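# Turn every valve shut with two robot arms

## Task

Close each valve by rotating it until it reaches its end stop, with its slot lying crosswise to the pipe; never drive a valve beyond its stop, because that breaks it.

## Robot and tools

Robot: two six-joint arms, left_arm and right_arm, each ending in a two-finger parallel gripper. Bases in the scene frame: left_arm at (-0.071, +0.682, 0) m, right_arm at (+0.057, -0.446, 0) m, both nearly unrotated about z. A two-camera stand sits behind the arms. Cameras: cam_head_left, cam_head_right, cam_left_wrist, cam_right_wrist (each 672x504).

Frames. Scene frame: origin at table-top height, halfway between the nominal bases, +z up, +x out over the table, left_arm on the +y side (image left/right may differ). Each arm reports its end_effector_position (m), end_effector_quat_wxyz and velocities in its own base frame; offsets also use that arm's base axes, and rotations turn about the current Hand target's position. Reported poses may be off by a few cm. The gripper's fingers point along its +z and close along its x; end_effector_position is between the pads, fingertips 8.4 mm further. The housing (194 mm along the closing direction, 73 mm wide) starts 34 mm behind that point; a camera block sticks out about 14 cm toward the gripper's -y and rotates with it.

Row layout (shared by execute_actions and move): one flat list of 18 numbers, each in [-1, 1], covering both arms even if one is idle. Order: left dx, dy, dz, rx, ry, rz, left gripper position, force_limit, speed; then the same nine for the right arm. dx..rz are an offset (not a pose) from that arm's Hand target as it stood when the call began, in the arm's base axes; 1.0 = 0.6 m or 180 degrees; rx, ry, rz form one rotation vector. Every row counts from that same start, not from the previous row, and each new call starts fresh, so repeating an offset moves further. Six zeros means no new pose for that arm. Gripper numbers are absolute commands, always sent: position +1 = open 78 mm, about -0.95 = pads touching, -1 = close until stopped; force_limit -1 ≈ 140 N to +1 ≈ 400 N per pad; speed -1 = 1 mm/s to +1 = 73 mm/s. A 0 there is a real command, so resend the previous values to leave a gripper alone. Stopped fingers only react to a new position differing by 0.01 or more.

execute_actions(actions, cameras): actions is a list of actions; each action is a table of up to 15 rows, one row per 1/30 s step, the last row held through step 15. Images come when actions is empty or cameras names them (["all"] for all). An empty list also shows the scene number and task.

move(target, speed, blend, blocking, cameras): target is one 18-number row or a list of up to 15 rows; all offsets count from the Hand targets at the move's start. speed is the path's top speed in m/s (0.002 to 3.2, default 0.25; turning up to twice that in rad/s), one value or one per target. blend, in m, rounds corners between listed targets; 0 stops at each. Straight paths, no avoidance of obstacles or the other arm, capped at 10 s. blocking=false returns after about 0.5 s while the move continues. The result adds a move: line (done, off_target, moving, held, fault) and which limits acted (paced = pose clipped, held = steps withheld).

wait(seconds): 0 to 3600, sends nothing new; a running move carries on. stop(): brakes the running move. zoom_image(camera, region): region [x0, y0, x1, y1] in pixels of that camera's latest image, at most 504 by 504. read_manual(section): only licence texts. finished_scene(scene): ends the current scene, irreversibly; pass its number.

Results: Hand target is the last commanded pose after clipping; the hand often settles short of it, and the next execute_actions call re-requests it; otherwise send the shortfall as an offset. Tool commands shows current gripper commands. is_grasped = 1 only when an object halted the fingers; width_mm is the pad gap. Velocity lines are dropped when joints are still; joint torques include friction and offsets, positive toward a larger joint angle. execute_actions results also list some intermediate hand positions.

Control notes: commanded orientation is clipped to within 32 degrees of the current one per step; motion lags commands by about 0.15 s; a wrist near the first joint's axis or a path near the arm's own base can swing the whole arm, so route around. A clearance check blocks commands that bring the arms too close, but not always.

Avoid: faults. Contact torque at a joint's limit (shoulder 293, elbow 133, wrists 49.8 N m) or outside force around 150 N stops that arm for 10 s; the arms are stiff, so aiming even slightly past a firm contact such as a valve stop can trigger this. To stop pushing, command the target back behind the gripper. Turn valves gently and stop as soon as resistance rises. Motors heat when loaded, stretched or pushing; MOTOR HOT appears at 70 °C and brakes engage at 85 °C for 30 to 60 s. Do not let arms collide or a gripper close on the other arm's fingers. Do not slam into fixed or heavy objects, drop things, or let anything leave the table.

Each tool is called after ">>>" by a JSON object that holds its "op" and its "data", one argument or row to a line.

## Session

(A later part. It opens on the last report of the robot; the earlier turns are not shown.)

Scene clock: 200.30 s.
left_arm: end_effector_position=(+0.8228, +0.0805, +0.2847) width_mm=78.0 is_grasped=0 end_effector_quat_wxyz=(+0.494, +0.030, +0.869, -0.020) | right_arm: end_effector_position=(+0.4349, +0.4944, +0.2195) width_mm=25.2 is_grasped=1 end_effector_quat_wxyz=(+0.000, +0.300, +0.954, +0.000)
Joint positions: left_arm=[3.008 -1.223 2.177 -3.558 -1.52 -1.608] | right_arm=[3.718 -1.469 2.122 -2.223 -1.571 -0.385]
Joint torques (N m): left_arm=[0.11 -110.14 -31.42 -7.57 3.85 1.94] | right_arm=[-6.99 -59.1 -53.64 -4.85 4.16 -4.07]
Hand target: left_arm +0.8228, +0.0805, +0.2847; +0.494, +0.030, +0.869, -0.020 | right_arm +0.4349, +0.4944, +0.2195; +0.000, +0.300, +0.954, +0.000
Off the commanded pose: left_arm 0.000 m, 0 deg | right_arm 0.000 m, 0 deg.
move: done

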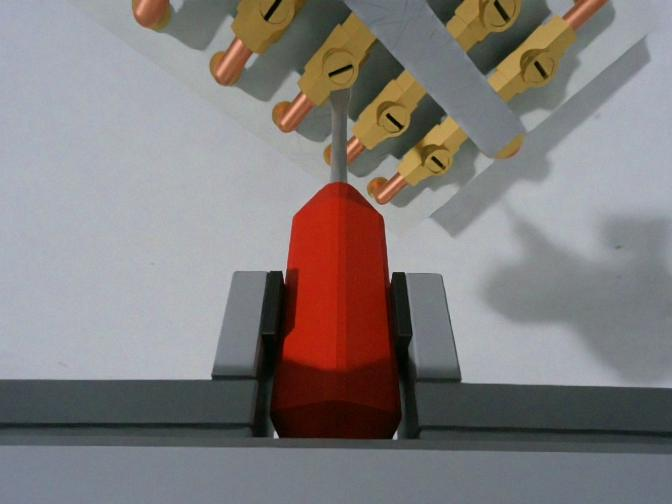

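>>> {"op": "move", "data": {
  "target": [0,0,0,0,0,0,1,-1,0.5,0,0,-0.0305,0,0,0.0433,-0.97,-0.2,-0.6],
  "speed": 0.08,
  "cameras": ["cam_right_wrist"]
}}

>>> {"op": "zoom_image", "data": {
  "camera": "cam_right_wrist",
  "region": [320, 70, 360, 110]
}}

Scene clock: 201.77 s.
left_arm: end_effector_position=(+0.8228, +0.0805, +0.2847) width_mm=78.0 is_grasped=0 end_effector_quat_wxyz=(+0.494, +0.030, +0.869, -0.020) | right_arm: end_effector_position=(+0.4349, +0.4944, +0.2013) width_mm=25.2 is_grasped=1 end_effector_quat_wxyz=(+0.000, +0.235, +0.972, +0.000)
Joint positions: left_arm=[3.008 -1.223 2.177 -3.558 -1.52 -1.608] | right_arm=[3.718 -1.447 2.137 -2.261 -1.571 -0.521]
Joint torques (N m): left_arm=[-0.64 -109.84 -31.7 -7.5 3.82 1.78] | right_arm=[3.83 -40.89 -52.55 -4.58 0.26 -3.6]
Hand target: left_arm +0.8228, +0.0805, +0.2847; +0.494, +0.030, +0.869, -0.020 | right_arm +0.4349, +0.4944, +0.2012; +0.000, +0.235, +0.972, +0.000
Off the commanded pose: left_arm 0.000 m, 0 deg | right_arm 0.000 m, 0 deg.
move: done

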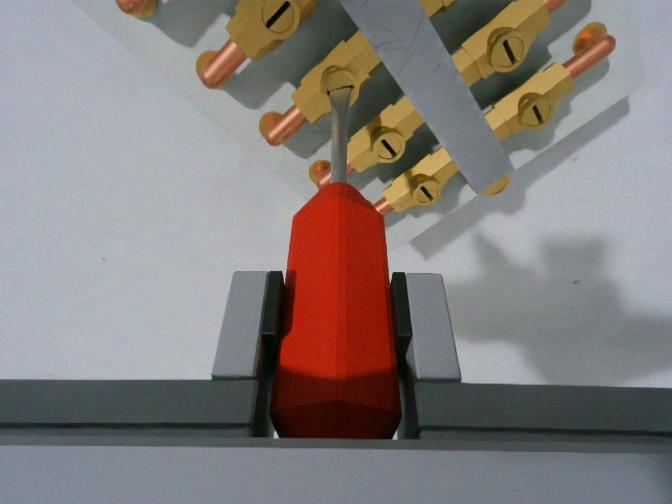

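Scaled by 12.600.

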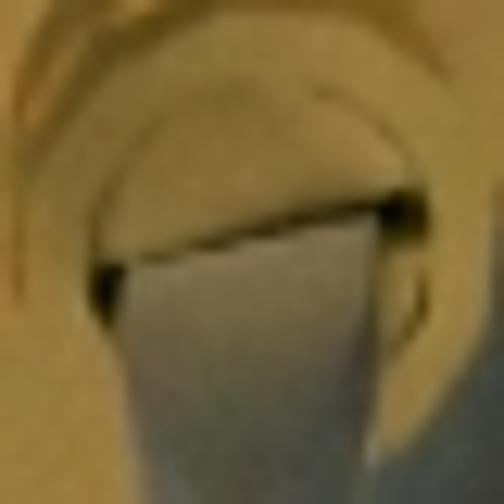

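>>> {"op": "move", "data": {
  "target": [0,0,0,0,0,0,1,-1,0.5,0,0,-0.0025,0,0,0,-0.97,-0.2,-0.6],
  "speed": 0.015
}}

>>> {"op": "move", "data": {
  "target": [0,0,0,0,0,0,1,-1,0.5,0,0,-0.0013,0,0,0,-0.97,-0.2,-0.6],
  "speed": 0.01
}}

Scene clock: 202.37 s.
left_arm: end_effector_position=(+0.8228, +0.0805, +0.2847) width_mm=78.0 is_grasped=0 end_effector_quat_wxyz=(+0.494, +0.030, +0.869, -0.020) | right_arm: end_effector_position=(+0.4349, +0.4944, +0.1998) width_mm=25.2 is_grasped=1 end_effector_quat_wxyz=(+0.000, +0.235, +0.972, +0.000)
Joint positions: left_arm=[3.008 -1.223 2.177 -3.558 -1.52 -1.608] | right_arm=[3.718 -1.445 2.139 -2.264 -1.571 -0.521]
Joint torques (N m): left_arm=[-1.58 -109.95 -31.77 -7.4 3.88 1.92] | right_arm=[6.22 -42.82 -51.6 -4.81 3.73 -4.09]
Hand target: left_arm +0.8228, +0.0805, +0.2847; +0.494, +0.030, +0.869, -0.020 | right_arm +0.4349, +0.4944, +0.1997; +0.000, +0.235, +0.972, +0.000
Off the commanded pose: left_arm 0.000 m, 0 deg | right_arm 0.000 m, 0 deg.
move: done

Scene clock: 202.87 s.
left_arm: end_effector_position=(+0.8228, +0.0805, +0.2847) width_mm=78.0 is_grasped=0 end_effector_quat_wxyz=(+0.494, +0.030, +0.869, -0.020) | right_arm: end_effector_position=(+0.4349, +0.4944, +0.1990) width_mm=25.2 is_grasped=1 end_effector_quat_wxyz=(+0.000, +0.235, +0.972, +0.000)
Joint positions: left_arm=[3.008 -1.223 2.177 -3.558 -1.52 -1.608] | right_arm=[3.718 -1.444 2.139 -2.266 -1.571 -0.521]
Joint torques (N m): left_arm=[0.11 -109.51 -32.05 -7.61 3.73 1.75] | right_arm=[3.68 -36.52 -45.13 -4.06 3.7 -4.24]
Hand target: left_arm +0.8228, +0.0805, +0.2847; +0.494, +0.030, +0.869, -0.020 | right_arm +0.4349, +0.4944, +0.1990; +0.000, +0.235, +0.972, +0.000
Off the commanded pose: left_arm 0.000 m, 0 deg | right_arm 0.000 m, 0 deg.
move: done

>>> {"op": "move", "data": {
  "target": [0,0,0,0,0,0,1,-1,0.5,0,-0.0005,0,0,0,-0.3767,-0.97,-0.2,-0.6],
  "speed": 0.35,
  "cameras": ["cam_right_wrist"]
}}

>>> {"op": "zoom_image", "data": {
  "camera": "cam_right_wrist",
  "region": [320, 70, 360, 110]
}}

>>> {"op": "move", "data": {
  "target": [0,0,0,0,0,0,1,-1,0.5,0,0,0,0,0,-0.0056,-0.97,-0.2,-0.6],
  "speed": 0.04
}}

Scene clock: 205.43 s.
left_arm: end_effector_position=(+0.8228, +0.0805, +0.2847) width_mm=78.0 is_grasped=0 end_effector_quat_wxyz=(+0.494, +0.030, +0.869, -0.020) | right_arm: end_effector_position=(+0.4349, +0.4941, +0.1990) width_mm=25.2 is_grasped=1 end_effector_quat_wxyz=(+0.000, +0.737, +0.676, +0.000)
Joint positions: left_arm=[3.008 -1.223 2.177 -3.558 -1.52 -1.608] | right_arm=[3.717 -1.445 2.14 -2.266 -1.57 0.662]
Joint torques (N m): left_arm=[-1.57 -108.71 -31.77 -7.53 4 2.07] | right_arm=[10.71 -26.19 -51.07 -0.49 -3.45 3.57]
Hand target: left_arm +0.8228, +0.0805, +0.2847; +0.494, +0.030, +0.869, -0.020 | right_arm +0.4349, +0.4941, +0.1990; +0.000, +0.737, +0.676, +0.000
Off the commanded pose: left_arm 0.000 m, 0 deg | right_arm 0.000 m, 0 deg.
move: done

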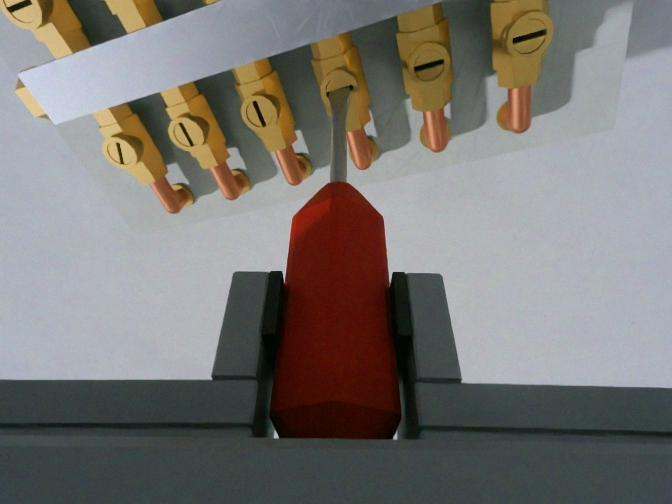

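Scaled by 12.600.

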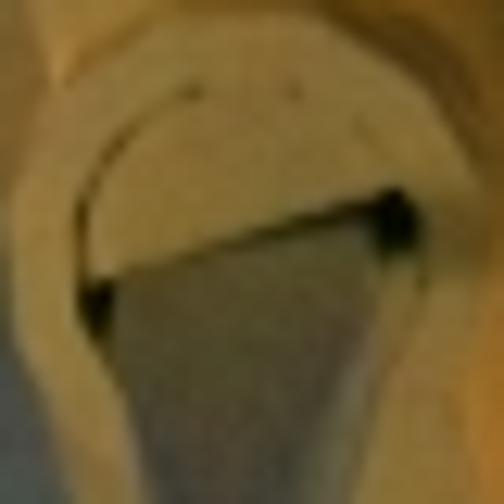

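Scene clock: 206.07 s.
left_arm: end_effector_position=(+0.8228, +0.0805, +0.2847) width_mm=78.0 is_grasped=0 end_effector_quat_wxyz=(+0.494, +0.030, +0.869, -0.020) | right_arm: end_effector_position=(+0.4349, +0.4941, +0.1990) width_mm=25.2 is_grasped=1 end_effector_quat_wxyz=(+0.000, +0.743, +0.670, +0.000)
Joint positions: left_arm=[3.008 -1.223 2.177 -3.558 -1.52 -1.608] | right_arm=[3.717 -1.445 2.14 -2.266 -1.57 0.679]
Joint torques (N m): left_arm=[-0.52 -109.32 -31.32 -7.38 3.84 2.03] | right_arm=[9.7 -25.23 -48.17 -0.59 -2.83 4.58]
Hand target: left_arm +0.8228, +0.0805, +0.2847; +0.494, +0.030, +0.869, -0.020 | right_arm +0.4349, +0.4941, +0.1990; +0.000, +0.743, +0.669, +0.000
Off the commanded pose: left_arm 0.000 m, 0 deg | right_arm 0.000 m, 0 deg.
move: done

>>> {"op": "move", "data": {
  "target": [0,0,0,0,0,0,1,-1,0.5,0,0,0,0,0,-0.0056,-0.97,-0.2,-0.6],
  "speed": 0.04
}}

>>> {"op": "move", "data": {
  "target": [
    [0,0,0,0,0,0,1,-1,0.5,0,0,0,0,0,0.0167,-0.97,-0.2,-0.6],
    [0,0,0,0,0,0,1,-1,0.5,0,0,0.0342,0,0,0.0167,-0.97,-0.2,-0.6]
  ],
  "speed": [0.1,0.15],
  "cameras": ["cam_right_wrist"]
}}

>>> {"op": "zoom_image", "data": {
  "camera": "cam_right_wrist",
  "region": [90, 40, 390, 230]
}}

>>> {"op": "zoom_image", "data": {
  "camera": "cam_right_wrist",
  "region": [310, 50, 370, 110]
}}

Scene clock: 206.97 s.
left_arm: end_effector_position=(+0.8228, +0.0805, +0.2847) width_mm=78.0 is_grasped=0 end_effector_quat_wxyz=(+0.494, +0.030, +0.869, -0.020) | right_arm: end_effector_position=(+0.4349, +0.4941, +0.1990) width_mm=25.2 is_grasped=1 end_effector_quat_wxyz=(+0.000, +0.749, +0.663, +0.000)
Joint positions: left_arm=[3.008 -1.223 2.177 -3.558 -1.52 -1.608] | right_arm=[3.717 -1.445 2.14 -2.266 -1.57 0.697]
Joint torques (N m): left_arm=[0.19 -109.33 -31.59 -7.85 3.77 1.8] | right_arm=[9.29 -25.44 -43.28 -0.98 -2.18 4.57]
Hand target: left_arm +0.8228, +0.0805, +0.2847; +0.494, +0.030, +0.869, -0.020 | right_arm +0.4349, +0.4941, +0.1990; +0.000, +0.749, +0.663, +0.000
Off the commanded pose: left_arm 0.000 m, 0 deg | right_arm 0.000 m, 0 deg.
move: done

Scene clock: 208.17 s.
left_arm: end_effector_position=(+0.8228, +0.0805, +0.2847) width_mm=78.0 is_grasped=0 end_effector_quat_wxyz=(+0.494, +0.030, +0.869, -0.020) | right_arm: end_effector_position=(+0.4349, +0.4941, +0.2193) width_mm=25.2 is_grasped=1 end_effector_quat_wxyz=(+0.000, +0.731, +0.682, +0.000)
Joint positions: left_arm=[3.008 -1.223 2.177 -3.558 -1.52 -1.608] | right_arm=[3.717 -1.469 2.123 -2.224 -1.571 0.645]
Joint torques (N m): left_arm=[-0.74 -109.96 -31.5 -7.61 3.79 1.91] | right_arm=[2.99 -58.13 -67.94 -2.37 3.54 -4.13]
Hand target: left_arm +0.8228, +0.0805, +0.2847; +0.494, +0.030, +0.869, -0.020 | right_arm +0.4349, +0.4941, +0.2195; +0.000, +0.731, +0.682, +0.000
Off the commanded pose: left_arm 0.000 m, 0 deg | right_arm 0.000 m, 0 deg.
move: done

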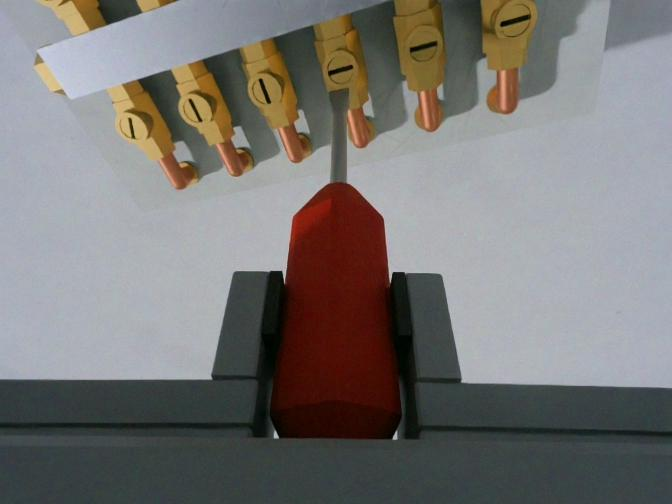

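Scaled by 1.680.

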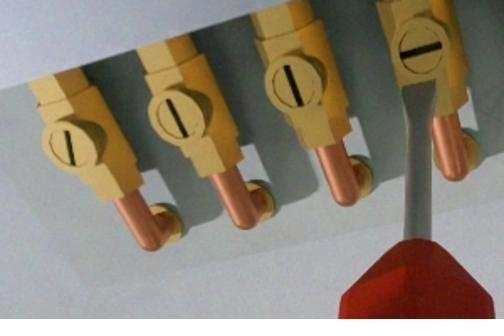

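Scaled by 8.400.

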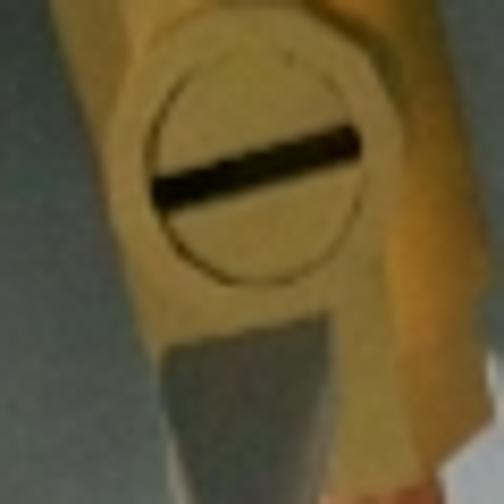

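>>> {"op": "move", "data": {
  "target": [0,0,0,0,0,0,1,-1,0.5,0.0137,-0.0632,0,0,0,0.511,-0.97,-0.2,-0.6],
  "speed": 0.5,
  "cameras": ["cam_right_wrist"]
}}

>>> {"op": "zoom_image", "data": {
  "camera": "cam_right_wrist",
  "region": [310, 50, 370, 110]
}}

Scene clock: 210.83 s.
left_arm: end_effector_position=(+0.8228, +0.0805, +0.2847) width_mm=78.0 is_grasped=0 end_effector_quat_wxyz=(+0.494, +0.030, +0.869, -0.020) | right_arm: end_effector_position=(+0.4432, +0.4562, +0.2195) width_mm=25.2 is_grasped=1 end_effector_quat_wxyz=(+0.000, +0.017, +1.000, +0.000)
Joint positions: left_arm=[3.008 -1.223 2.177 -3.558 -1.52 -1.608] | right_arm=[3.659 -1.505 2.162 -2.228 -1.571 -1.019]
Joint torques (N m): left_arm=[-0.39 -110.44 -30.98 -7.56 3.79 1.75] | right_arm=[-5.55 -55.43 -53.38 -3.31 3.89 -3.94]
Hand target: left_arm +0.8228, +0.0805, +0.2847; +0.494, +0.030, +0.869, -0.020 | right_arm +0.4431, +0.4562, +0.2195; +0.000, +0.017, +1.000, +0.000
Off the commanded pose: left_arm 0.000 m, 0 deg | right_arm 0.000 m, 0 deg.
move: done

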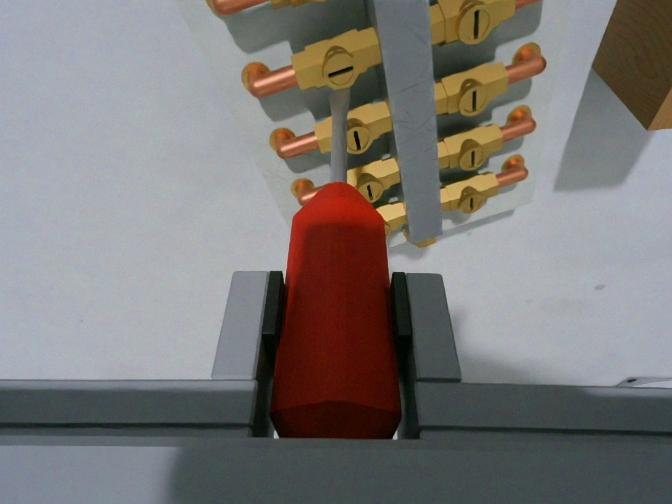

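Scaled by 8.400.

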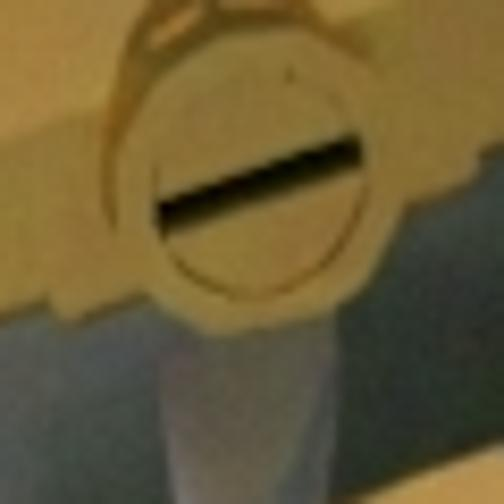

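>>> {"op": "move", "data": {
  "target": [0,0,0,0,0,0,1,-1,0.5,-0.0001,0.0012,-0.0303,0,0,0.0244,-0.97,-0.2,-0.6],
  "speed": 0.08,
  "cameras": ["cam_right_wrist"]
}}

>>> {"op": "zoom_image", "data": {
  "camera": "cam_right_wrist",
  "region": [320, 70, 360, 110]
}}

Scene clock: 211.87 s.
left_arm: end_effector_position=(+0.8228, +0.0805, +0.2847) width_mm=78.0 is_grasped=0 end_effector_quat_wxyz=(+0.494, +0.030, +0.869, -0.020) | right_arm: end_effector_position=(+0.4431, +0.4569, +0.2014) width_mm=25.2 is_grasped=1 end_effector_quat_wxyz=(+0.000, -0.021, +1.000, +0.000)
Joint positions: left_arm=[3.008 -1.223 2.177 -3.558 -1.52 -1.608] | right_arm=[3.66 -1.482 2.177 -2.266 -1.571 -1.095]
Joint torques (N m): left_arm=[0.12 -109.33 -31.17 -7.58 4.15 1.97] | right_arm=[10.54 -38.34 -51.51 -4.75 -1.64 -3.74]
Hand target: left_arm +0.8228, +0.0805, +0.2847; +0.494, +0.030, +0.869, -0.020 | right_arm +0.4431, +0.4569, +0.2013; +0.000, -0.021, +1.000, +0.000
Off the commanded pose: left_arm 0.000 m, 0 deg | right_arm 0.000 m, 0 deg.
move: done

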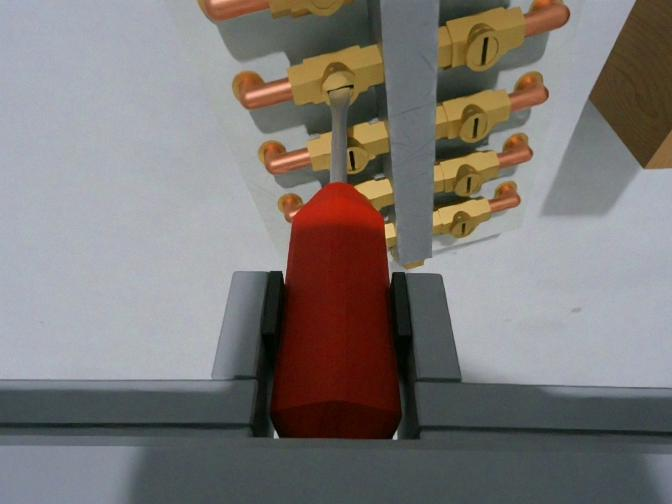

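Scaled by 12.600.

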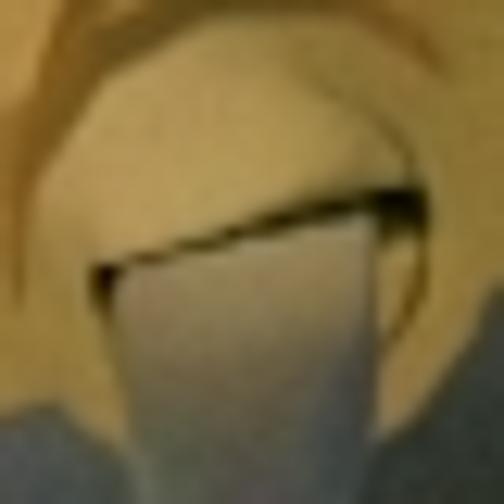

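>>> {"op": "move", "data": {
  "target": [0,0,0,0,0,0,1,-1,0.5,-0.0002,0.0001,-0.0027,0,0,0,-0.97,-0.2,-0.6],
  "speed": 0.015
}}

>>> {"op": "move", "data": {
  "target": [0,0,0,0,0,0,1,-1,0.5,0,0,-0.0013,0,0,0,-0.97,-0.2,-0.6],
  "speed": 0.01
}}

Scene clock: 212.50 s.
left_arm: end_effector_position=(+0.8228, +0.0805, +0.2847) width_mm=78.0 is_grasped=0 end_effector_quat_wxyz=(+0.494, +0.030, +0.869, -0.020) | right_arm: end_effector_position=(+0.4430, +0.4570, +0.1997) width_mm=25.2 is_grasped=1 end_effector_quat_wxyz=(+0.000, -0.021, +1.000, +0.000)
Joint positions: left_arm=[3.008 -1.223 2.177 -3.558 -1.52 -1.608] | right_arm=[3.66 -1.48 2.178 -2.269 -1.571 -1.095]
Joint torques (N m): left_arm=[0.18 -110 -31.39 -7.34 3.68 1.85] | right_arm=[10.62 -36.48 -49.84 -4.94 -2.2 0.49]
Hand target: left_arm +0.8228, +0.0805, +0.2847; +0.494, +0.030, +0.869, -0.020 | right_arm +0.4430, +0.4570, +0.1997; +0.000, -0.021, +1.000, +0.000
Off the commanded pose: left_arm 0.000 m, 0 deg | right_arm 0.000 m, 0 deg.
move: done

Scene clock: 213.00 s.
left_arm: end_effector_position=(+0.8228, +0.0805, +0.2847) width_mm=78.0 is_grasped=0 end_effector_quat_wxyz=(+0.494, +0.030, +0.869, -0.020) | right_arm: end_effector_position=(+0.4430, +0.4570, +0.1990) width_mm=25.2 is_grasped=1 end_effector_quat_wxyz=(+0.000, -0.021, +1.000, +0.000)
Joint positions: left_arm=[3.008 -1.223 2.177 -3.558 -1.52 -1.608] | right_arm=[3.66 -1.479 2.179 -2.271 -1.571 -1.095]
Joint torques (N m): left_arm=[0.32 -109.81 -31.56 -7.5 3.57 1.97] | right_arm=[10.09 -26.71 -37.65 -3.44 -2.23 0.83]
Hand target: left_arm +0.8228, +0.0805, +0.2847; +0.494, +0.030, +0.869, -0.020 | right_arm +0.4430, +0.4570, +0.1989; +0.000, -0.021, +1.000, +0.000
Off the commanded pose: left_arm 0.000 m, 0 deg | right_arm 0.000 m, 0 deg.
move: done

>>> {"op": "move", "data": {
  "target": [0,0,0,0,0,0,1,-1,0.5,0,-0.0005,0.0003,0,0,-0.5411,-0.97,-0.2,-0.6],
  "speed": 0.35,
  "cameras": ["cam_right_wrist"]
}}

>>> {"op": "zoom_image", "data": {
  "camera": "cam_right_wrist",
  "region": [320, 70, 360, 110]
}}

>>> {"op": "move", "data": {
  "target": [0,0,0,0,0,0,1,-1,0.5,0,0,0,0,0,-0.0056,-0.97,-0.2,-0.6],
  "speed": 0.04
}}

Scene clock: 216.27 s.
left_arm: end_effector_position=(+0.8228, +0.0805, +0.2847) width_mm=78.0 is_grasped=0 end_effector_quat_wxyz=(+0.494, +0.030, +0.869, -0.020) | right_arm: end_effector_position=(+0.4430, +0.4567, +0.1991) width_mm=25.2 is_grasped=1 end_effector_quat_wxyz=(+0.000, +0.737, +0.676, +0.000)
Joint positions: left_arm=[3.008 -1.223 2.177 -3.558 -1.52 -1.608] | right_arm=[3.659 -1.479 2.179 -2.271 -1.57 0.604]
Joint torques (N m): left_arm=[-0.53 -109.67 -31.32 -7.65 3.82 1.97] | right_arm=[10.98 -23.84 -52 -0.72 -1.8 2.99]
Hand target: left_arm +0.8228, +0.0805, +0.2847; +0.494, +0.030, +0.869, -0.020 | right_arm +0.4430, +0.4567, +0.1991; +0.000, +0.737, +0.676, +0.000
Off the commanded pose: left_arm 0.000 m, 0 deg | right_arm 0.000 m, 0 deg.
move: done

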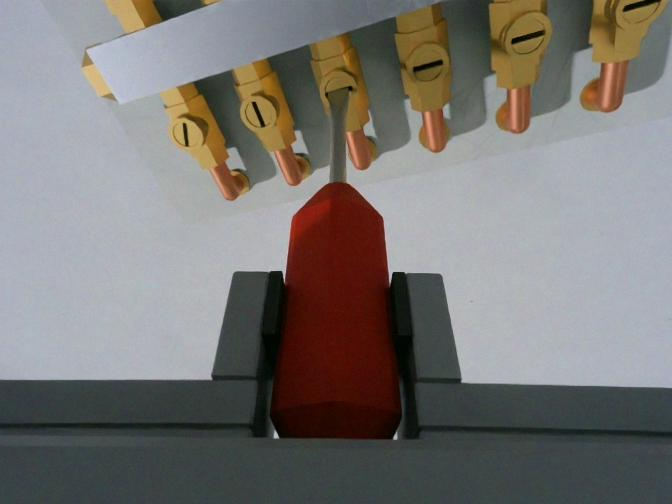

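Scaled by 12.600.

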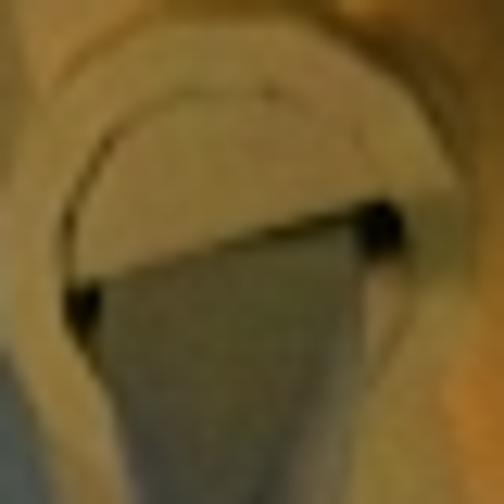

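Scene clock: 216.90 s.
left_arm: end_effector_position=(+0.8228, +0.0805, +0.2847) width_mm=78.0 is_grasped=0 end_effector_quat_wxyz=(+0.494, +0.030, +0.869, -0.020) | right_arm: end_effector_position=(+0.4430, +0.4567, +0.1991) width_mm=25.2 is_grasped=1 end_effector_quat_wxyz=(+0.000, +0.743, +0.669, +0.000)
Joint positions: left_arm=[3.008 -1.223 2.177 -3.558 -1.52 -1.608] | right_arm=[3.659 -1.479 2.179 -2.271 -1.57 0.622]
Joint torques (N m): left_arm=[-0.31 -110.4 -31.32 -7.54 3.86 1.82] | right_arm=[8.69 -23.34 -51.45 -0.77 -1.66 3.35]
Hand target: left_arm +0.8228, +0.0805, +0.2847; +0.494, +0.030, +0.869, -0.020 | right_arm +0.4430, +0.4567, +0.1991; +0.000, +0.743, +0.669, +0.000
Off the commanded pose: left_arm 0.000 m, 0 deg | right_arm 0.000 m, 0 deg.
move: done

>>> {"op": "move", "data": {
  "target": [0,0,0,0,0,0,1,-1,0.5,0,0,0,0,0,-0.0056,-0.97,-0.2,-0.6],
  "speed": 0.04
}}

>>> {"op": "move", "data": {
  "target": [0,0,0,0,0,0,1,-1,0.5,0,0,0,0,0,-0.0056,-0.97,-0.2,-0.6],
  "speed": 0.04
}}

Scene clock: 217.63 s.
left_arm: end_effector_position=(+0.8228, +0.0805, +0.2847) width_mm=78.0 is_grasped=0 end_effector_quat_wxyz=(+0.494, +0.030, +0.869, -0.020) | right_arm: end_effector_position=(+0.4430, +0.4567, +0.1991) width_mm=25.2 is_grasped=1 end_effector_quat_wxyz=(+0.000, +0.749, +0.663, +0.000)
Joint positions: left_arm=[3.008 -1.223 2.177 -3.558 -1.52 -1.608] | right_arm=[3.659 -1.479 2.179 -2.271 -1.57 0.639]
Joint torques (N m): left_arm=[0.89 -110.15 -31.54 -7.63 3.66 1.68] | right_arm=[9.32 -24.35 -50.08 -1.39 -1.38 4.49]
Hand target: left_arm +0.8228, +0.0805, +0.2847; +0.494, +0.030, +0.869, -0.020 | right_arm +0.4430, +0.4567, +0.1991; +0.000, +0.749, +0.663, +0.000
Off the commanded pose: left_arm 0.000 m, 0 deg | right_arm 0.000 m, 0 deg.
move: done

Scene clock: 218.27 s.
left_arm: end_effector_position=(+0.8228, +0.0805, +0.2847) width_mm=78.0 is_grasped=0 end_effector_quat_wxyz=(+0.494, +0.030, +0.869, -0.020) | right_arm: end_effector_position=(+0.4430, +0.4567, +0.1991) width_mm=25.2 is_grasped=1 end_effector_quat_wxyz=(+0.000, +0.755, +0.656, +0.000)
Joint positions: left_arm=[3.008 -1.223 2.177 -3.558 -1.52 -1.608] | right_arm=[3.659 -1.479 2.179 -2.271 -1.57 0.657]
Joint torques (N m): left_arm=[0.69 -110.36 -32.07 -7.68 3.69 1.86] | right_arm=[7.66 -23.95 -48.39 -2.05 -1.54 5.34]
Hand target: left_arm +0.8228, +0.0805, +0.2847; +0.494, +0.030, +0.869, -0.020 | right_arm +0.4430, +0.4567, +0.1991; +0.000, +0.755, +0.656, +0.000
Off the commanded pose: left_arm 0.000 m, 0 deg | right_arm 0.000 m, 0 deg.
move: done

>>> {"op": "move", "data": {
  "target": [
    [0,0,0,0,0,0,1,-1,0.5,0,0,0,0,0,0.0167,-0.97,-0.2,-0.6],
    [0,0,0,0,0,0,1,-1,0.5,0,0,0.034,0,0,0.0167,-0.97,-0.2,-0.6],
    [0,0,0,0,0,0,1,-1,0.5,0.0137,-0.0632,0.034,0,0,0.533,-0.97,-0.2,-0.6]
  ],
  "speed": [0.1,0.15,0.6],
  "cameras": ["cam_right_wrist"]
}}

>>> {"op": "zoom_image", "data": {
  "camera": "cam_right_wrist",
  "region": [310, 50, 370, 110]
}}

Scene clock: 221.73 s.
left_arm: end_effector_position=(+0.8228, +0.0805, +0.2847) width_mm=78.0 is_grasped=0 end_effector_quat_wxyz=(+0.494, +0.030, +0.869, -0.020) | right_arm: end_effector_position=(+0.4512, +0.4187, +0.2195) width_mm=25.2 is_grasped=1 end_effector_quat_wxyz=(+0.000, +0.018, +1.000, +0.000)
Joint positions: left_arm=[3.008 -1.223 2.177 -3.558 -1.52 -1.608] | right_arm=[3.597 -1.538 2.197 -2.23 -1.571 -1.079]
Joint torques (N m): left_arm=[0.04 -109.97 -31.01 -7.67 3.58 1.77] | right_arm=[-5.93 -52.35 -54.08 -2.07 4.14 -4.52]
Hand target: left_arm +0.8228, +0.0805, +0.2847; +0.494, +0.030, +0.869, -0.020 | right_arm +0.4512, +0.4187, +0.2195; +0.000, +0.018, +1.000, +0.000
Off the commanded pose: left_arm 0.000 m, 0 deg | right_arm 0.000 m, 0 deg.
move: done

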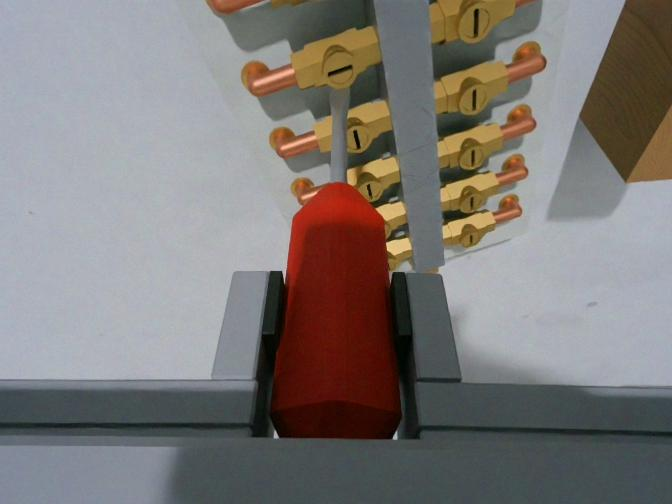

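Scaled by 8.400.

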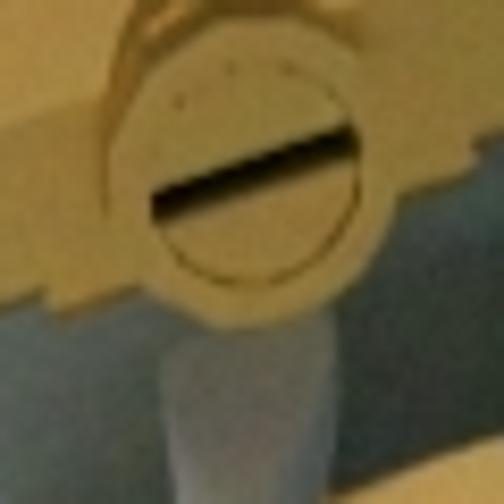

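>>> {"op": "move", "data": {
  "target": [0,0,0,0,0,0,1,-1,0.5,0.0000,0.0003,-0.0303,0,0,0.0272,-0.97,-0.2,-0.6],
  "speed": 0.08,
  "cameras": ["cam_right_wrist"]
}}

>>> {"op": "zoom_image", "data": {
  "camera": "cam_right_wrist",
  "region": [320, 70, 360, 110]
}}

Scene clock: 222.90 s.
left_arm: end_effector_position=(+0.8228, +0.0805, +0.2847) width_mm=78.0 is_grasped=0 end_effector_quat_wxyz=(+0.494, +0.030, +0.869, -0.020) | right_arm: end_effector_position=(+0.4512, +0.4189, +0.2014) width_mm=25.2 is_grasped=1 end_effector_quat_wxyz=(+0.000, -0.025, +1.000, +0.000)
Joint positions: left_arm=[3.008 -1.223 2.177 -3.558 -1.52 -1.608] | right_arm=[3.597 -1.515 2.213 -2.269 -1.571 -1.164]
Joint torques (N m): left_arm=[-1.24 -108.38 -31.64 -7.28 3.83 1.9] | right_arm=[9.65 -34.2 -51.91 -4.78 -2.74 -4.47]
Hand target: left_arm +0.8228, +0.0805, +0.2847; +0.494, +0.030, +0.869, -0.020 | right_arm +0.4512, +0.4189, +0.2013; +0.000, -0.025, +1.000, +0.000
Off the commanded pose: left_arm 0.000 m, 0 deg | right_arm 0.000 m, 0 deg.
move: done

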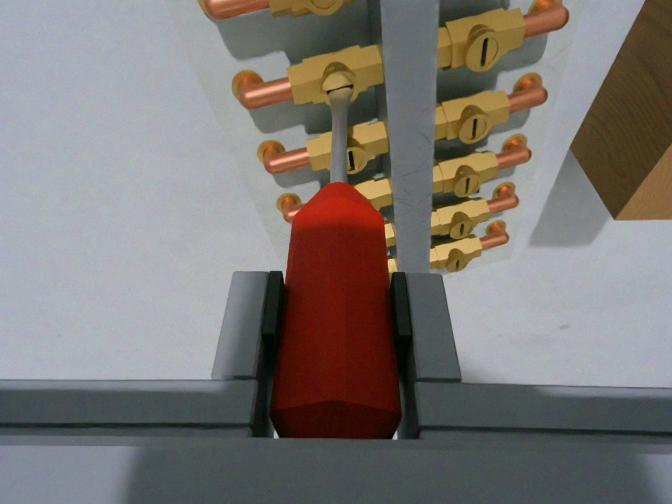

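Scaled by 12.600.

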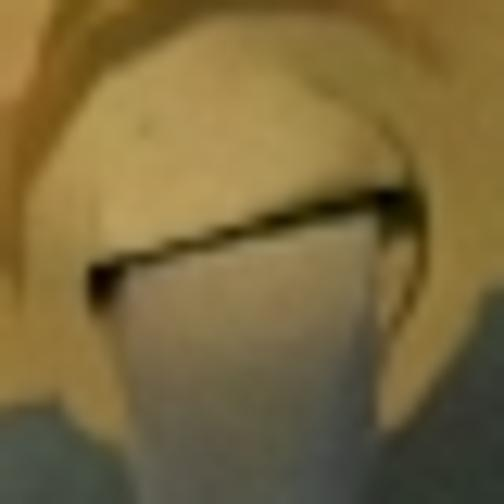

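>>> {"op": "move", "data": {
  "target": [0,0,0,0,0,0,1,-1,0.5,0,0,-0.0027,0,0,0,-0.97,-0.2,-0.6],
  "speed": 0.015
}}

>>> {"op": "move", "data": {
  "target": [0,0,0,0,0,0,1,-1,0.5,0,0,-0.0012,0,0,0,-0.97,-0.2,-0.6],
  "speed": 0.01
}}

Scene clock: 223.53 s.
left_arm: end_effector_position=(+0.8228, +0.0805, +0.2847) width_mm=78.0 is_grasped=0 end_effector_quat_wxyz=(+0.494, +0.030, +0.869, -0.020) | right_arm: end_effector_position=(+0.4512, +0.4189, +0.1997) width_mm=25.2 is_grasped=1 end_effector_quat_wxyz=(+0.000, -0.025, +1.000, +0.000)
Joint positions: left_arm=[3.008 -1.223 2.177 -3.558 -1.52 -1.608] | right_arm=[3.597 -1.513 2.215 -2.273 -1.571 -1.165]
Joint torques (N m): left_arm=[0.54 -110.49 -30.77 -7.66 3.87 1.92] | right_arm=[10.61 -30.22 -48.8 -4.65 -2.19 -4.11]
Hand target: left_arm +0.8228, +0.0805, +0.2847; +0.494, +0.030, +0.869, -0.020 | right_arm +0.4512, +0.4189, +0.1997; +0.000, -0.025, +1.000, +0.000
Off the commanded pose: left_arm 0.000 m, 0 deg | right_arm 0.000 m, 0 deg.
move: done

Scene clock: 224.03 s.
left_arm: end_effector_position=(+0.8228, +0.0805, +0.2847) width_mm=78.0 is_grasped=0 end_effector_quat_wxyz=(+0.494, +0.030, +0.869, -0.020) | right_arm: end_effector_position=(+0.4512, +0.4189, +0.1990) width_mm=25.2 is_grasped=1 end_effector_quat_wxyz=(+0.000, -0.025, +1.000, +0.000)
Joint positions: left_arm=[3.008 -1.223 2.177 -3.558 -1.52 -1.608] | right_arm=[3.597 -1.512 2.216 -2.274 -1.571 -1.165]
Joint torques (N m): left_arm=[-0.42 -110.1 -31.47 -7.58 3.71 2.01] | right_arm=[8.62 -21.98 -33.8 -3.13 -2.36 -4.28]
Hand target: left_arm +0.8228, +0.0805, +0.2847; +0.494, +0.030, +0.869, -0.020 | right_arm +0.4512, +0.4189, +0.1990; +0.000, -0.025, +1.000, +0.000
Off the commanded pose: left_arm 0.000 m, 0 deg | right_arm 0.000 m, 0 deg.
move: done

>>> {"op": "move", "data": {
  "target": [0,0,0,0,0,0,1,-1,0.5,0,-0.0005,0.0004,0,0,-0.5439,-0.97,-0.2,-0.6],
  "speed": 0.35
}}

>>> {"op": "move", "data": {
  "target": [0,0,0,0,0,0,1,-1,0.5,0,0,0,0,0,-0.0083,-0.97,-0.2,-0.6],
  "speed": 0.04,
  "cameras": ["cam_right_wrist"]
}}

>>> {"op": "zoom_image", "data": {
  "camera": "cam_right_wrist",
  "region": [320, 70, 360, 110]
}}

Scene clock: 227.33 s.
left_arm: end_effector_position=(+0.8228, +0.0805, +0.2847) width_mm=78.0 is_grasped=0 end_effector_quat_wxyz=(+0.494, +0.030, +0.869, -0.020) | right_arm: end_effector_position=(+0.4512, +0.4186, +0.1992) width_mm=25.2 is_grasped=1 end_effector_quat_wxyz=(+0.000, +0.738, +0.675, +0.000)
Joint positions: left_arm=[3.008 -1.223 2.177 -3.558 -1.52 -1.608] | right_arm=[3.597 -1.513 2.216 -2.274 -1.57 0.543]
Joint torques (N m): left_arm=[-1.35 -109.46 -31.18 -7.56 3.76 1.79] | right_arm=[9.13 -20.31 -49.44 -0.55 -1.95 3.74]
Hand target: left_arm +0.8228, +0.0805, +0.2847; +0.494, +0.030, +0.869, -0.020 | right_arm +0.4512, +0.4186, +0.1992; +0.000, +0.738, +0.675, +0.000
Off the commanded pose: left_arm 0.000 m, 0 deg | right_arm 0.000 m, 0 deg.
move: done

Scene clock: 228.07 s.
left_arm: end_effector_position=(+0.8228, +0.0805, +0.2847) width_mm=78.0 is_grasped=0 end_effector_quat_wxyz=(+0.494, +0.030, +0.869, -0.020) | right_arm: end_effector_position=(+0.4512, +0.4186, +0.1992) width_mm=25.2 is_grasped=1 end_effector_quat_wxyz=(+0.000, +0.746, +0.666, +0.000)
Joint positions: left_arm=[3.008 -1.223 2.177 -3.558 -1.52 -1.608] | right_arm=[3.597 -1.512 2.216 -2.274 -1.57 0.569]
Joint torques (N m): left_arm=[-0.14 -110.38 -30.9 -7.33 3.91 1.78] | right_arm=[10.97 -20.6 -46.3 -0.94 -1.59 4.04]
Hand target: left_arm +0.8228, +0.0805, +0.2847; +0.494, +0.030, +0.869, -0.020 | right_arm +0.4512, +0.4186, +0.1992; +0.000, +0.746, +0.666, +0.000
Off the commanded pose: left_arm 0.000 m, 0 deg | right_arm 0.000 m, 0 deg.
move: done

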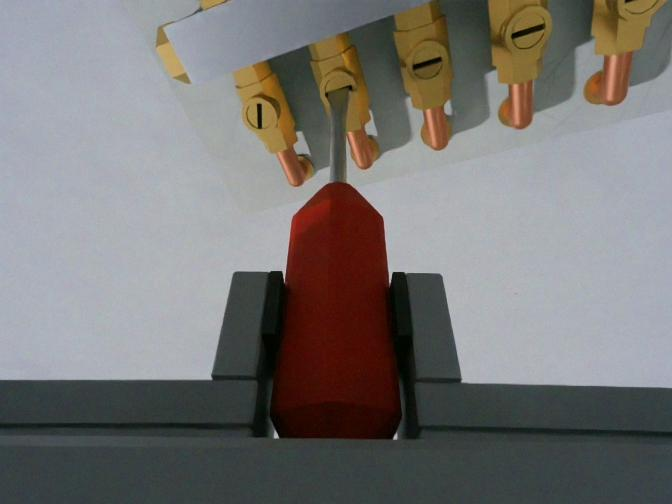

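Scaled by 12.600.

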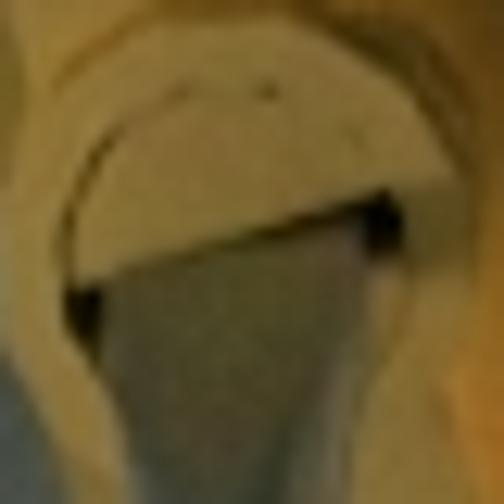

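>>> {"op": "move", "data": {
  "target": [0,0,0,0,0,0,1,-1,0.5,0,0,0,0,0,-0.0056,-0.97,-0.2,-0.6],
  "speed": 0.04
}}

>>> {"op": "move", "data": {
  "target": [0,0,0,0,0,0,1,-1,0.5,0,0,0,0,0,-0.0039,-0.97,-0.2,-0.6],
  "speed": 0.04
}}

Scene clock: 231.83 s.
left_arm: end_effector_position=(+0.8228, +0.0805, +0.2847) width_mm=78.0 is_grasped=0 end_effector_quat_wxyz=(+0.494, +0.030, +0.869, -0.020) | right_arm: end_effector_position=(+0.4512, +0.4186, +0.1992) width_mm=25.2 is_grasped=1 end_effector_quat_wxyz=(+0.000, +0.752, +0.659, +0.000)
Joint positions: left_arm=[3.008 -1.223 2.177 -3.558 -1.52 -1.608] | right_arm=[3.597 -1.512 2.216 -2.274 -1.57 0.587]
Joint torques (N m): left_arm=[-0.36 -109.92 -31.09 -7.49 3.88 1.87] | right_arm=[10.03 -20.89 -35.69 -2.79 -1.15 5.07]
Hand target: left_arm +0.8228, +0.0805, +0.2847; +0.494, +0.030, +0.869, -0.020 | right_arm +0.4512, +0.4186, +0.1992; +0.000, +0.752, +0.659, +0.000
Off the commanded pose: left_arm 0.000 m, 0 deg | right_arm 0.000 m, 0 deg.
move: done

Scene clock: 232.37 s.
left_arm: end_effector_position=(+0.8228, +0.0805, +0.2847) width_mm=78.0 is_grasped=0 end_effector_quat_wxyz=(+0.494, +0.030, +0.869, -0.020) | right_arm: end_effector_position=(+0.4512, +0.4186, +0.1992) width_mm=25.2 is_grasped=1 end_effector_quat_wxyz=(+0.000, +0.756, +0.654, +0.000)
Joint positions: left_arm=[3.008 -1.223 2.177 -3.558 -1.52 -1.608] | right_arm=[3.597 -1.512 2.216 -2.274 -1.57 0.599]
Joint torques (N m): left_arm=[0.08 -109.38 -31.02 -7.57 3.9 1.74] | right_arm=[10.7 -19.87 -35.63 -2.7 -1.1 5.61]
Hand target: left_arm +0.8228, +0.0805, +0.2847; +0.494, +0.030, +0.869, -0.020 | right_arm +0.4512, +0.4186, +0.1992; +0.000, +0.756, +0.654, +0.000
Off the commanded pose: left_arm 0.000 m, 0 deg | right_arm 0.000 m, 0 deg.
move: done

>>> {"op": "move", "data": {
  "target": [
    [0,0,0,0,0,0,1,-1,0.5,0,0,0,0,0,0.0167,-0.97,-0.2,-0.6],
    [0,0,0,0,0,0,1,-1,0.5,0,0,0.0338,0,0,0.0167,-0.97,-0.2,-0.6],
    [0,0,0,0,0,0,1,-1,0.5,0.0137,-0.0632,0.0338,0,0,0.418,-0.97,-0.2,-0.6]
  ],
  "speed": [0.1,0.15,0.6],
  "cameras": ["cam_right_wrist"]
}}

>>> {"op": "zoom_image", "data": {
  "camera": "cam_right_wrist",
  "region": [310, 50, 370, 110]
}}

Scene clock: 235.50 s.
left_arm: end_effector_position=(+0.8228, +0.0805, +0.2847) width_mm=78.0 is_grasped=0 end_effector_quat_wxyz=(+0.494, +0.030, +0.869, -0.020) | right_arm: end_effector_position=(+0.4594, +0.3807, +0.2195) width_mm=25.2 is_grasped=1 end_effector_quat_wxyz=(+0.000, +0.200, +0.980, +0.000)
Joint positions: left_arm=[3.008 -1.223 2.177 -3.558 -1.52 -1.608] | right_arm=[3.531 -1.57 2.23 -2.231 -1.571 -0.779]
Joint torques (N m): left_arm=[0.45 -108.93 -31.1 -7.72 3.85 1.96] | right_arm=[-6.41 -49.71 -52.93 -2.31 3.96 -4.75]
Hand target: left_arm +0.8228, +0.0805, +0.2847; +0.494, +0.030, +0.869, -0.020 | right_arm +0.4594, +0.3807, +0.2195; +0.000, +0.200, +0.980, +0.000
Off the commanded pose: left_arm 0.000 m, 0 deg | right_arm 0.000 m, 0 deg.
move: done

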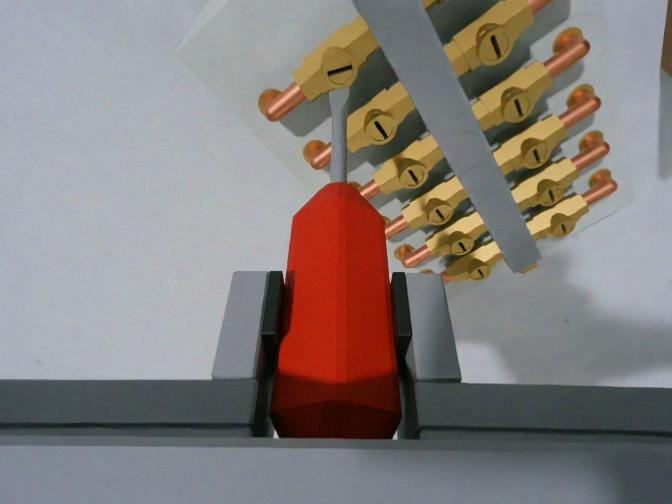

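Scaled by 8.400.

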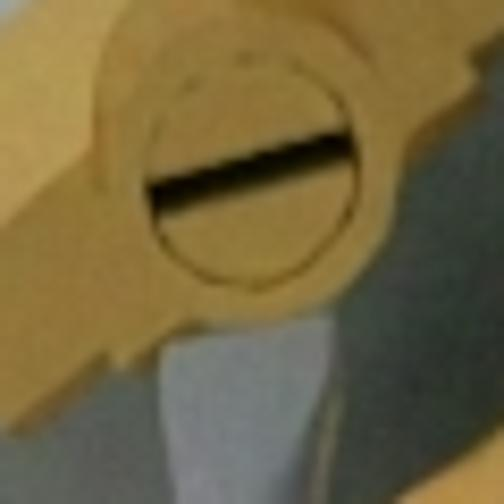

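>>> {"op": "move", "data": {
  "target": [0,0,0,0,0,0,1,-1,0.5,0.0003,-0.0001,-0.0303,0,0,0.0056,-0.97,-0.2,-0.6],
  "speed": 0.08,
  "cameras": ["cam_right_wrist"]
}}

>>> {"op": "zoom_image", "data": {
  "camera": "cam_right_wrist",
  "region": [320, 70, 360, 110]
}}

Scene clock: 236.37 s.
left_arm: end_effector_position=(+0.8228, +0.0805, +0.2847) width_mm=78.0 is_grasped=0 end_effector_quat_wxyz=(+0.494, +0.030, +0.869, -0.020) | right_arm: end_effector_position=(+0.4596, +0.3806, +0.2014) width_mm=25.2 is_grasped=1 end_effector_quat_wxyz=(+0.000, +0.191, +0.982, +0.000)
Joint positions: left_arm=[3.008 -1.223 2.177 -3.558 -1.52 -1.608] | right_arm=[3.531 -1.546 2.246 -2.271 -1.571 -0.797]
Joint torques (N m): left_arm=[-2.1 -109.21 -30.88 -7.54 3.67 1.9] | right_arm=[-6.11 -33.17 -51.68 -4.92 3.13 -4.24]
Hand target: left_arm +0.8228, +0.0805, +0.2847; +0.494, +0.030, +0.869, -0.020 | right_arm +0.4596, +0.3806, +0.2013; +0.000, +0.191, +0.982, +0.000
Off the commanded pose: left_arm 0.000 m, 0 deg | right_arm 0.000 m, 0 deg.
move: done

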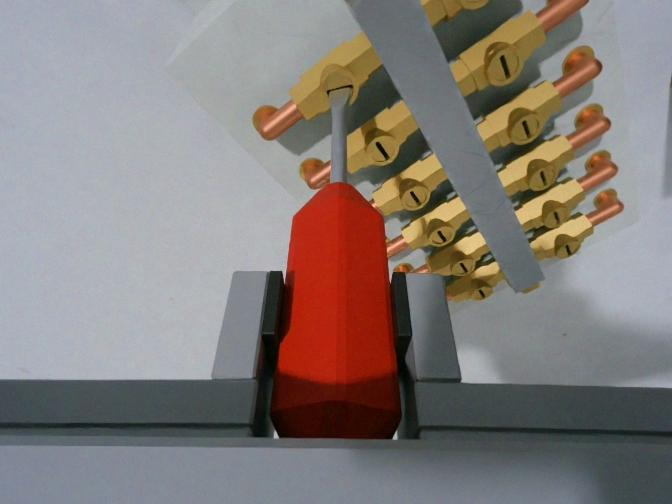

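Scaled by 12.600.

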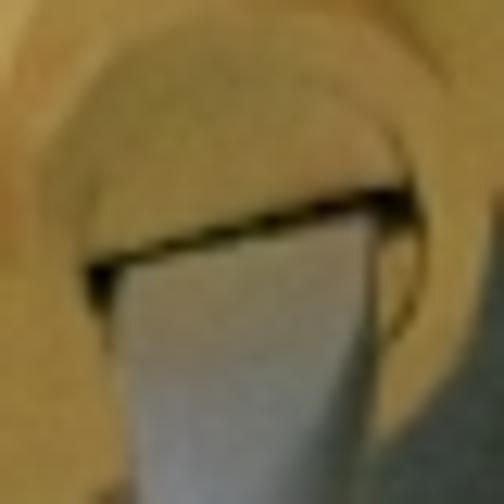

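>>> {"op": "move", "data": {
  "target": [0,0,0,0,0,0,1,-1,0.5,0,-0.0001,-0.0027,0,0,0,-0.97,-0.2,-0.6],
  "speed": 0.015
}}

>>> {"op": "move", "data": {
  "target": [0,0,0,0,0,0,1,-1,0.5,0,0,-0.0010,0,0,0,-0.97,-0.2,-0.6],
  "speed": 0.01
}}

Scene clock: 236.97 s.
left_arm: end_effector_position=(+0.8228, +0.0805, +0.2847) width_mm=78.0 is_grasped=0 end_effector_quat_wxyz=(+0.494, +0.030, +0.869, -0.020) | right_arm: end_effector_position=(+0.4596, +0.3806, +0.1997) width_mm=25.2 is_grasped=1 end_effector_quat_wxyz=(+0.000, +0.191, +0.982, +0.000)
Joint positions: left_arm=[3.008 -1.223 2.177 -3.558 -1.52 -1.608] | right_arm=[3.531 -1.544 2.248 -2.275 -1.571 -0.797]
Joint torques (N m): left_arm=[0.36 -109.5 -31.1 -7.6 3.85 2.01] | right_arm=[-6.32 -31.54 -49.93 -5.16 3.07 -4.18]
Hand target: left_arm +0.8228, +0.0805, +0.2847; +0.494, +0.030, +0.869, -0.020 | right_arm +0.4596, +0.3806, +0.1997; +0.000, +0.191, +0.982, +0.000
Off the commanded pose: left_arm 0.000 m, 0 deg | right_arm 0.000 m, 0 deg.
move: done

Scene clock: 237.47 s.
left_arm: end_effector_position=(+0.8228, +0.0805, +0.2847) width_mm=78.0 is_grasped=0 end_effector_quat_wxyz=(+0.494, +0.030, +0.869, -0.020) | right_arm: end_effector_position=(+0.4596, +0.3806, +0.1991) width_mm=25.2 is_grasped=1 end_effector_quat_wxyz=(+0.000, +0.191, +0.982, +0.000)
Joint positions: left_arm=[3.008 -1.223 2.177 -3.558 -1.52 -1.608] | right_arm=[3.531 -1.543 2.249 -2.276 -1.571 -0.797]
Joint torques (N m): left_arm=[-0.75 -108.01 -31.28 -7.52 3.66 1.86] | right_arm=[-5.97 -24.88 -42.55 -3.98 2.77 -4.08]
Hand target: left_arm +0.8228, +0.0805, +0.2847; +0.494, +0.030, +0.869, -0.020 | right_arm +0.4596, +0.3806, +0.1991; +0.000, +0.191, +0.982, +0.000
Off the commanded pose: left_arm 0.000 m, 0 deg | right_arm 0.000 m, 0 deg.
move: done

>>> {"op": "move", "data": {
  "target": [0,0,0,0,0,0,1,-1,0.5,0,-0.0005,0,0,0,-0.4056,-0.97,-0.2,-0.6],
  "speed": 0.35
}}

>>> {"op": "move", "data": {
  "target": [0,0,0,0,0,0,1,-1,0.5,0,0,0,0,0,-0.0083,-0.97,-0.2,-0.6],
  "speed": 0.04,
  "cameras": ["cam_right_wrist"]
}}

>>> {"op": "zoom_image", "data": {
  "camera": "cam_right_wrist",
  "region": [320, 70, 360, 110]
}}

Scene clock: 240.20 s.
left_arm: end_effector_position=(+0.8228, +0.0805, +0.2847) width_mm=78.0 is_grasped=0 end_effector_quat_wxyz=(+0.494, +0.030, +0.869, -0.020) | right_arm: end_effector_position=(+0.4596, +0.3803, +0.1991) width_mm=25.2 is_grasped=1 end_effector_quat_wxyz=(+0.000, +0.737, +0.676, +0.000)
Joint positions: left_arm=[3.008 -1.223 2.177 -3.558 -1.52 -1.608] | right_arm=[3.531 -1.543 2.249 -2.277 -1.57 0.476]
Joint torques (N m): left_arm=[-0.46 -109.7 -31.33 -7.46 3.77 1.79] | right_arm=[9.28 -19.26 -48.75 -0.02 -2.42 3.07]
Hand target: left_arm +0.8228, +0.0805, +0.2847; +0.494, +0.030, +0.869, -0.020 | right_arm +0.4596, +0.3803, +0.1991; +0.000, +0.737, +0.675, +0.000
Off the commanded pose: left_arm 0.000 m, 0 deg | right_arm 0.000 m, 0 deg.
move: done

Scene clock: 240.93 s.
left_arm: end_effector_position=(+0.8228, +0.0805, +0.2847) width_mm=78.0 is_grasped=0 end_effector_quat_wxyz=(+0.494, +0.030, +0.869, -0.020) | right_arm: end_effector_position=(+0.4596, +0.3803, +0.1991) width_mm=25.2 is_grasped=1 end_effector_quat_wxyz=(+0.000, +0.746, +0.666, +0.000)
Joint positions: left_arm=[3.008 -1.223 2.177 -3.558 -1.52 -1.608] | right_arm=[3.531 -1.543 2.249 -2.277 -1.57 0.502]
Joint torques (N m): left_arm=[-0.65 -109.46 -31.45 -7.69 3.9 1.8] | right_arm=[9.37 -17.9 -46.23 -0.5 -2.49 4.26]
Hand target: left_arm +0.8228, +0.0805, +0.2847; +0.494, +0.030, +0.869, -0.020 | right_arm +0.4596, +0.3803, +0.1991; +0.000, +0.746, +0.666, +0.000
Off the commanded pose: left_arm 0.000 m, 0 deg | right_arm 0.000 m, 0 deg.
move: done

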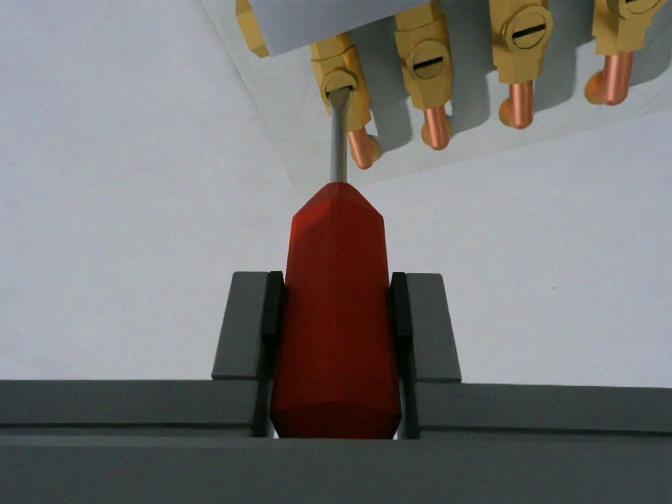

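Scaled by 12.600.

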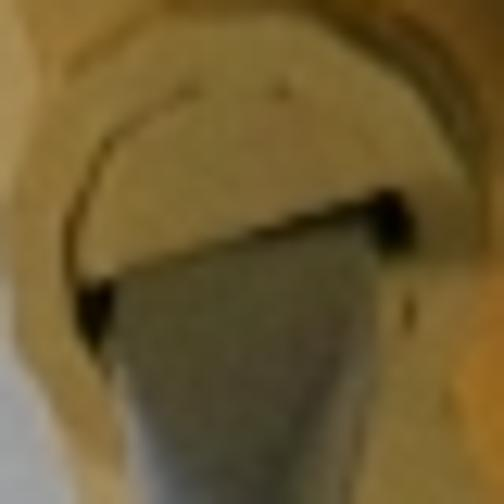

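>>> {"op": "move", "data": {
  "target": [0,0,0,0,0,0,1,-1,0.5,0,0,0,0,0,-0.0056,-0.97,-0.2,-0.6],
  "speed": 0.04
}}

>>> {"op": "move", "data": {
  "target": [0,0,0,0,0,0,1,-1,0.5,0,0,0,0,0,-0.0033,-0.97,-0.2,-0.6],
  "speed": 0.04
}}

Scene clock: 241.63 s.
left_arm: end_effector_position=(+0.8228, +0.0805, +0.2847) width_mm=78.0 is_grasped=0 end_effector_quat_wxyz=(+0.494, +0.030, +0.869, -0.020) | right_arm: end_effector_position=(+0.4596, +0.3803, +0.1991) width_mm=25.2 is_grasped=1 end_effector_quat_wxyz=(+0.000, +0.752, +0.659, +0.000)
Joint positions: left_arm=[3.008 -1.223 2.177 -3.558 -1.52 -1.608] | right_arm=[3.531 -1.543 2.249 -2.277 -1.57 0.52]
Joint torques (N m): left_arm=[-1.05 -108.49 -31.09 -7.37 3.83 1.85] | right_arm=[9.18 -17.6 -44.03 -1.09 -2.76 4.94]
Hand target: left_arm +0.8228, +0.0805, +0.2847; +0.494, +0.030, +0.869, -0.020 | right_arm +0.4596, +0.3803, +0.1991; +0.000, +0.752, +0.659, +0.000
Off the commanded pose: left_arm 0.000 m, 0 deg | right_arm 0.000 m, 0 deg.
move: done

Scene clock: 242.13 s.
left_arm: end_effector_position=(+0.8228, +0.0805, +0.2847) width_mm=78.0 is_grasped=0 end_effector_quat_wxyz=(+0.494, +0.030, +0.869, -0.020) | right_arm: end_effector_position=(+0.4596, +0.3803, +0.1991) width_mm=25.2 is_grasped=1 end_effector_quat_wxyz=(+0.000, +0.755, +0.655, +0.000)
Joint positions: left_arm=[3.008 -1.223 2.177 -3.558 -1.52 -1.608] | right_arm=[3.531 -1.543 2.249 -2.277 -1.57 0.53]
Joint torques (N m): left_arm=[1.6 -108.67 -31.53 -7.48 3.86 1.93] | right_arm=[9.93 -17.69 -42.59 -1.72 -2.62 5.36]
Hand target: left_arm +0.8228, +0.0805, +0.2847; +0.494, +0.030, +0.869, -0.020 | right_arm +0.4596, +0.3803, +0.1991; +0.000, +0.755, +0.655, +0.000
Off the commanded pose: left_arm 0.000 m, 0 deg | right_arm 0.000 m, 0 deg.
move: done


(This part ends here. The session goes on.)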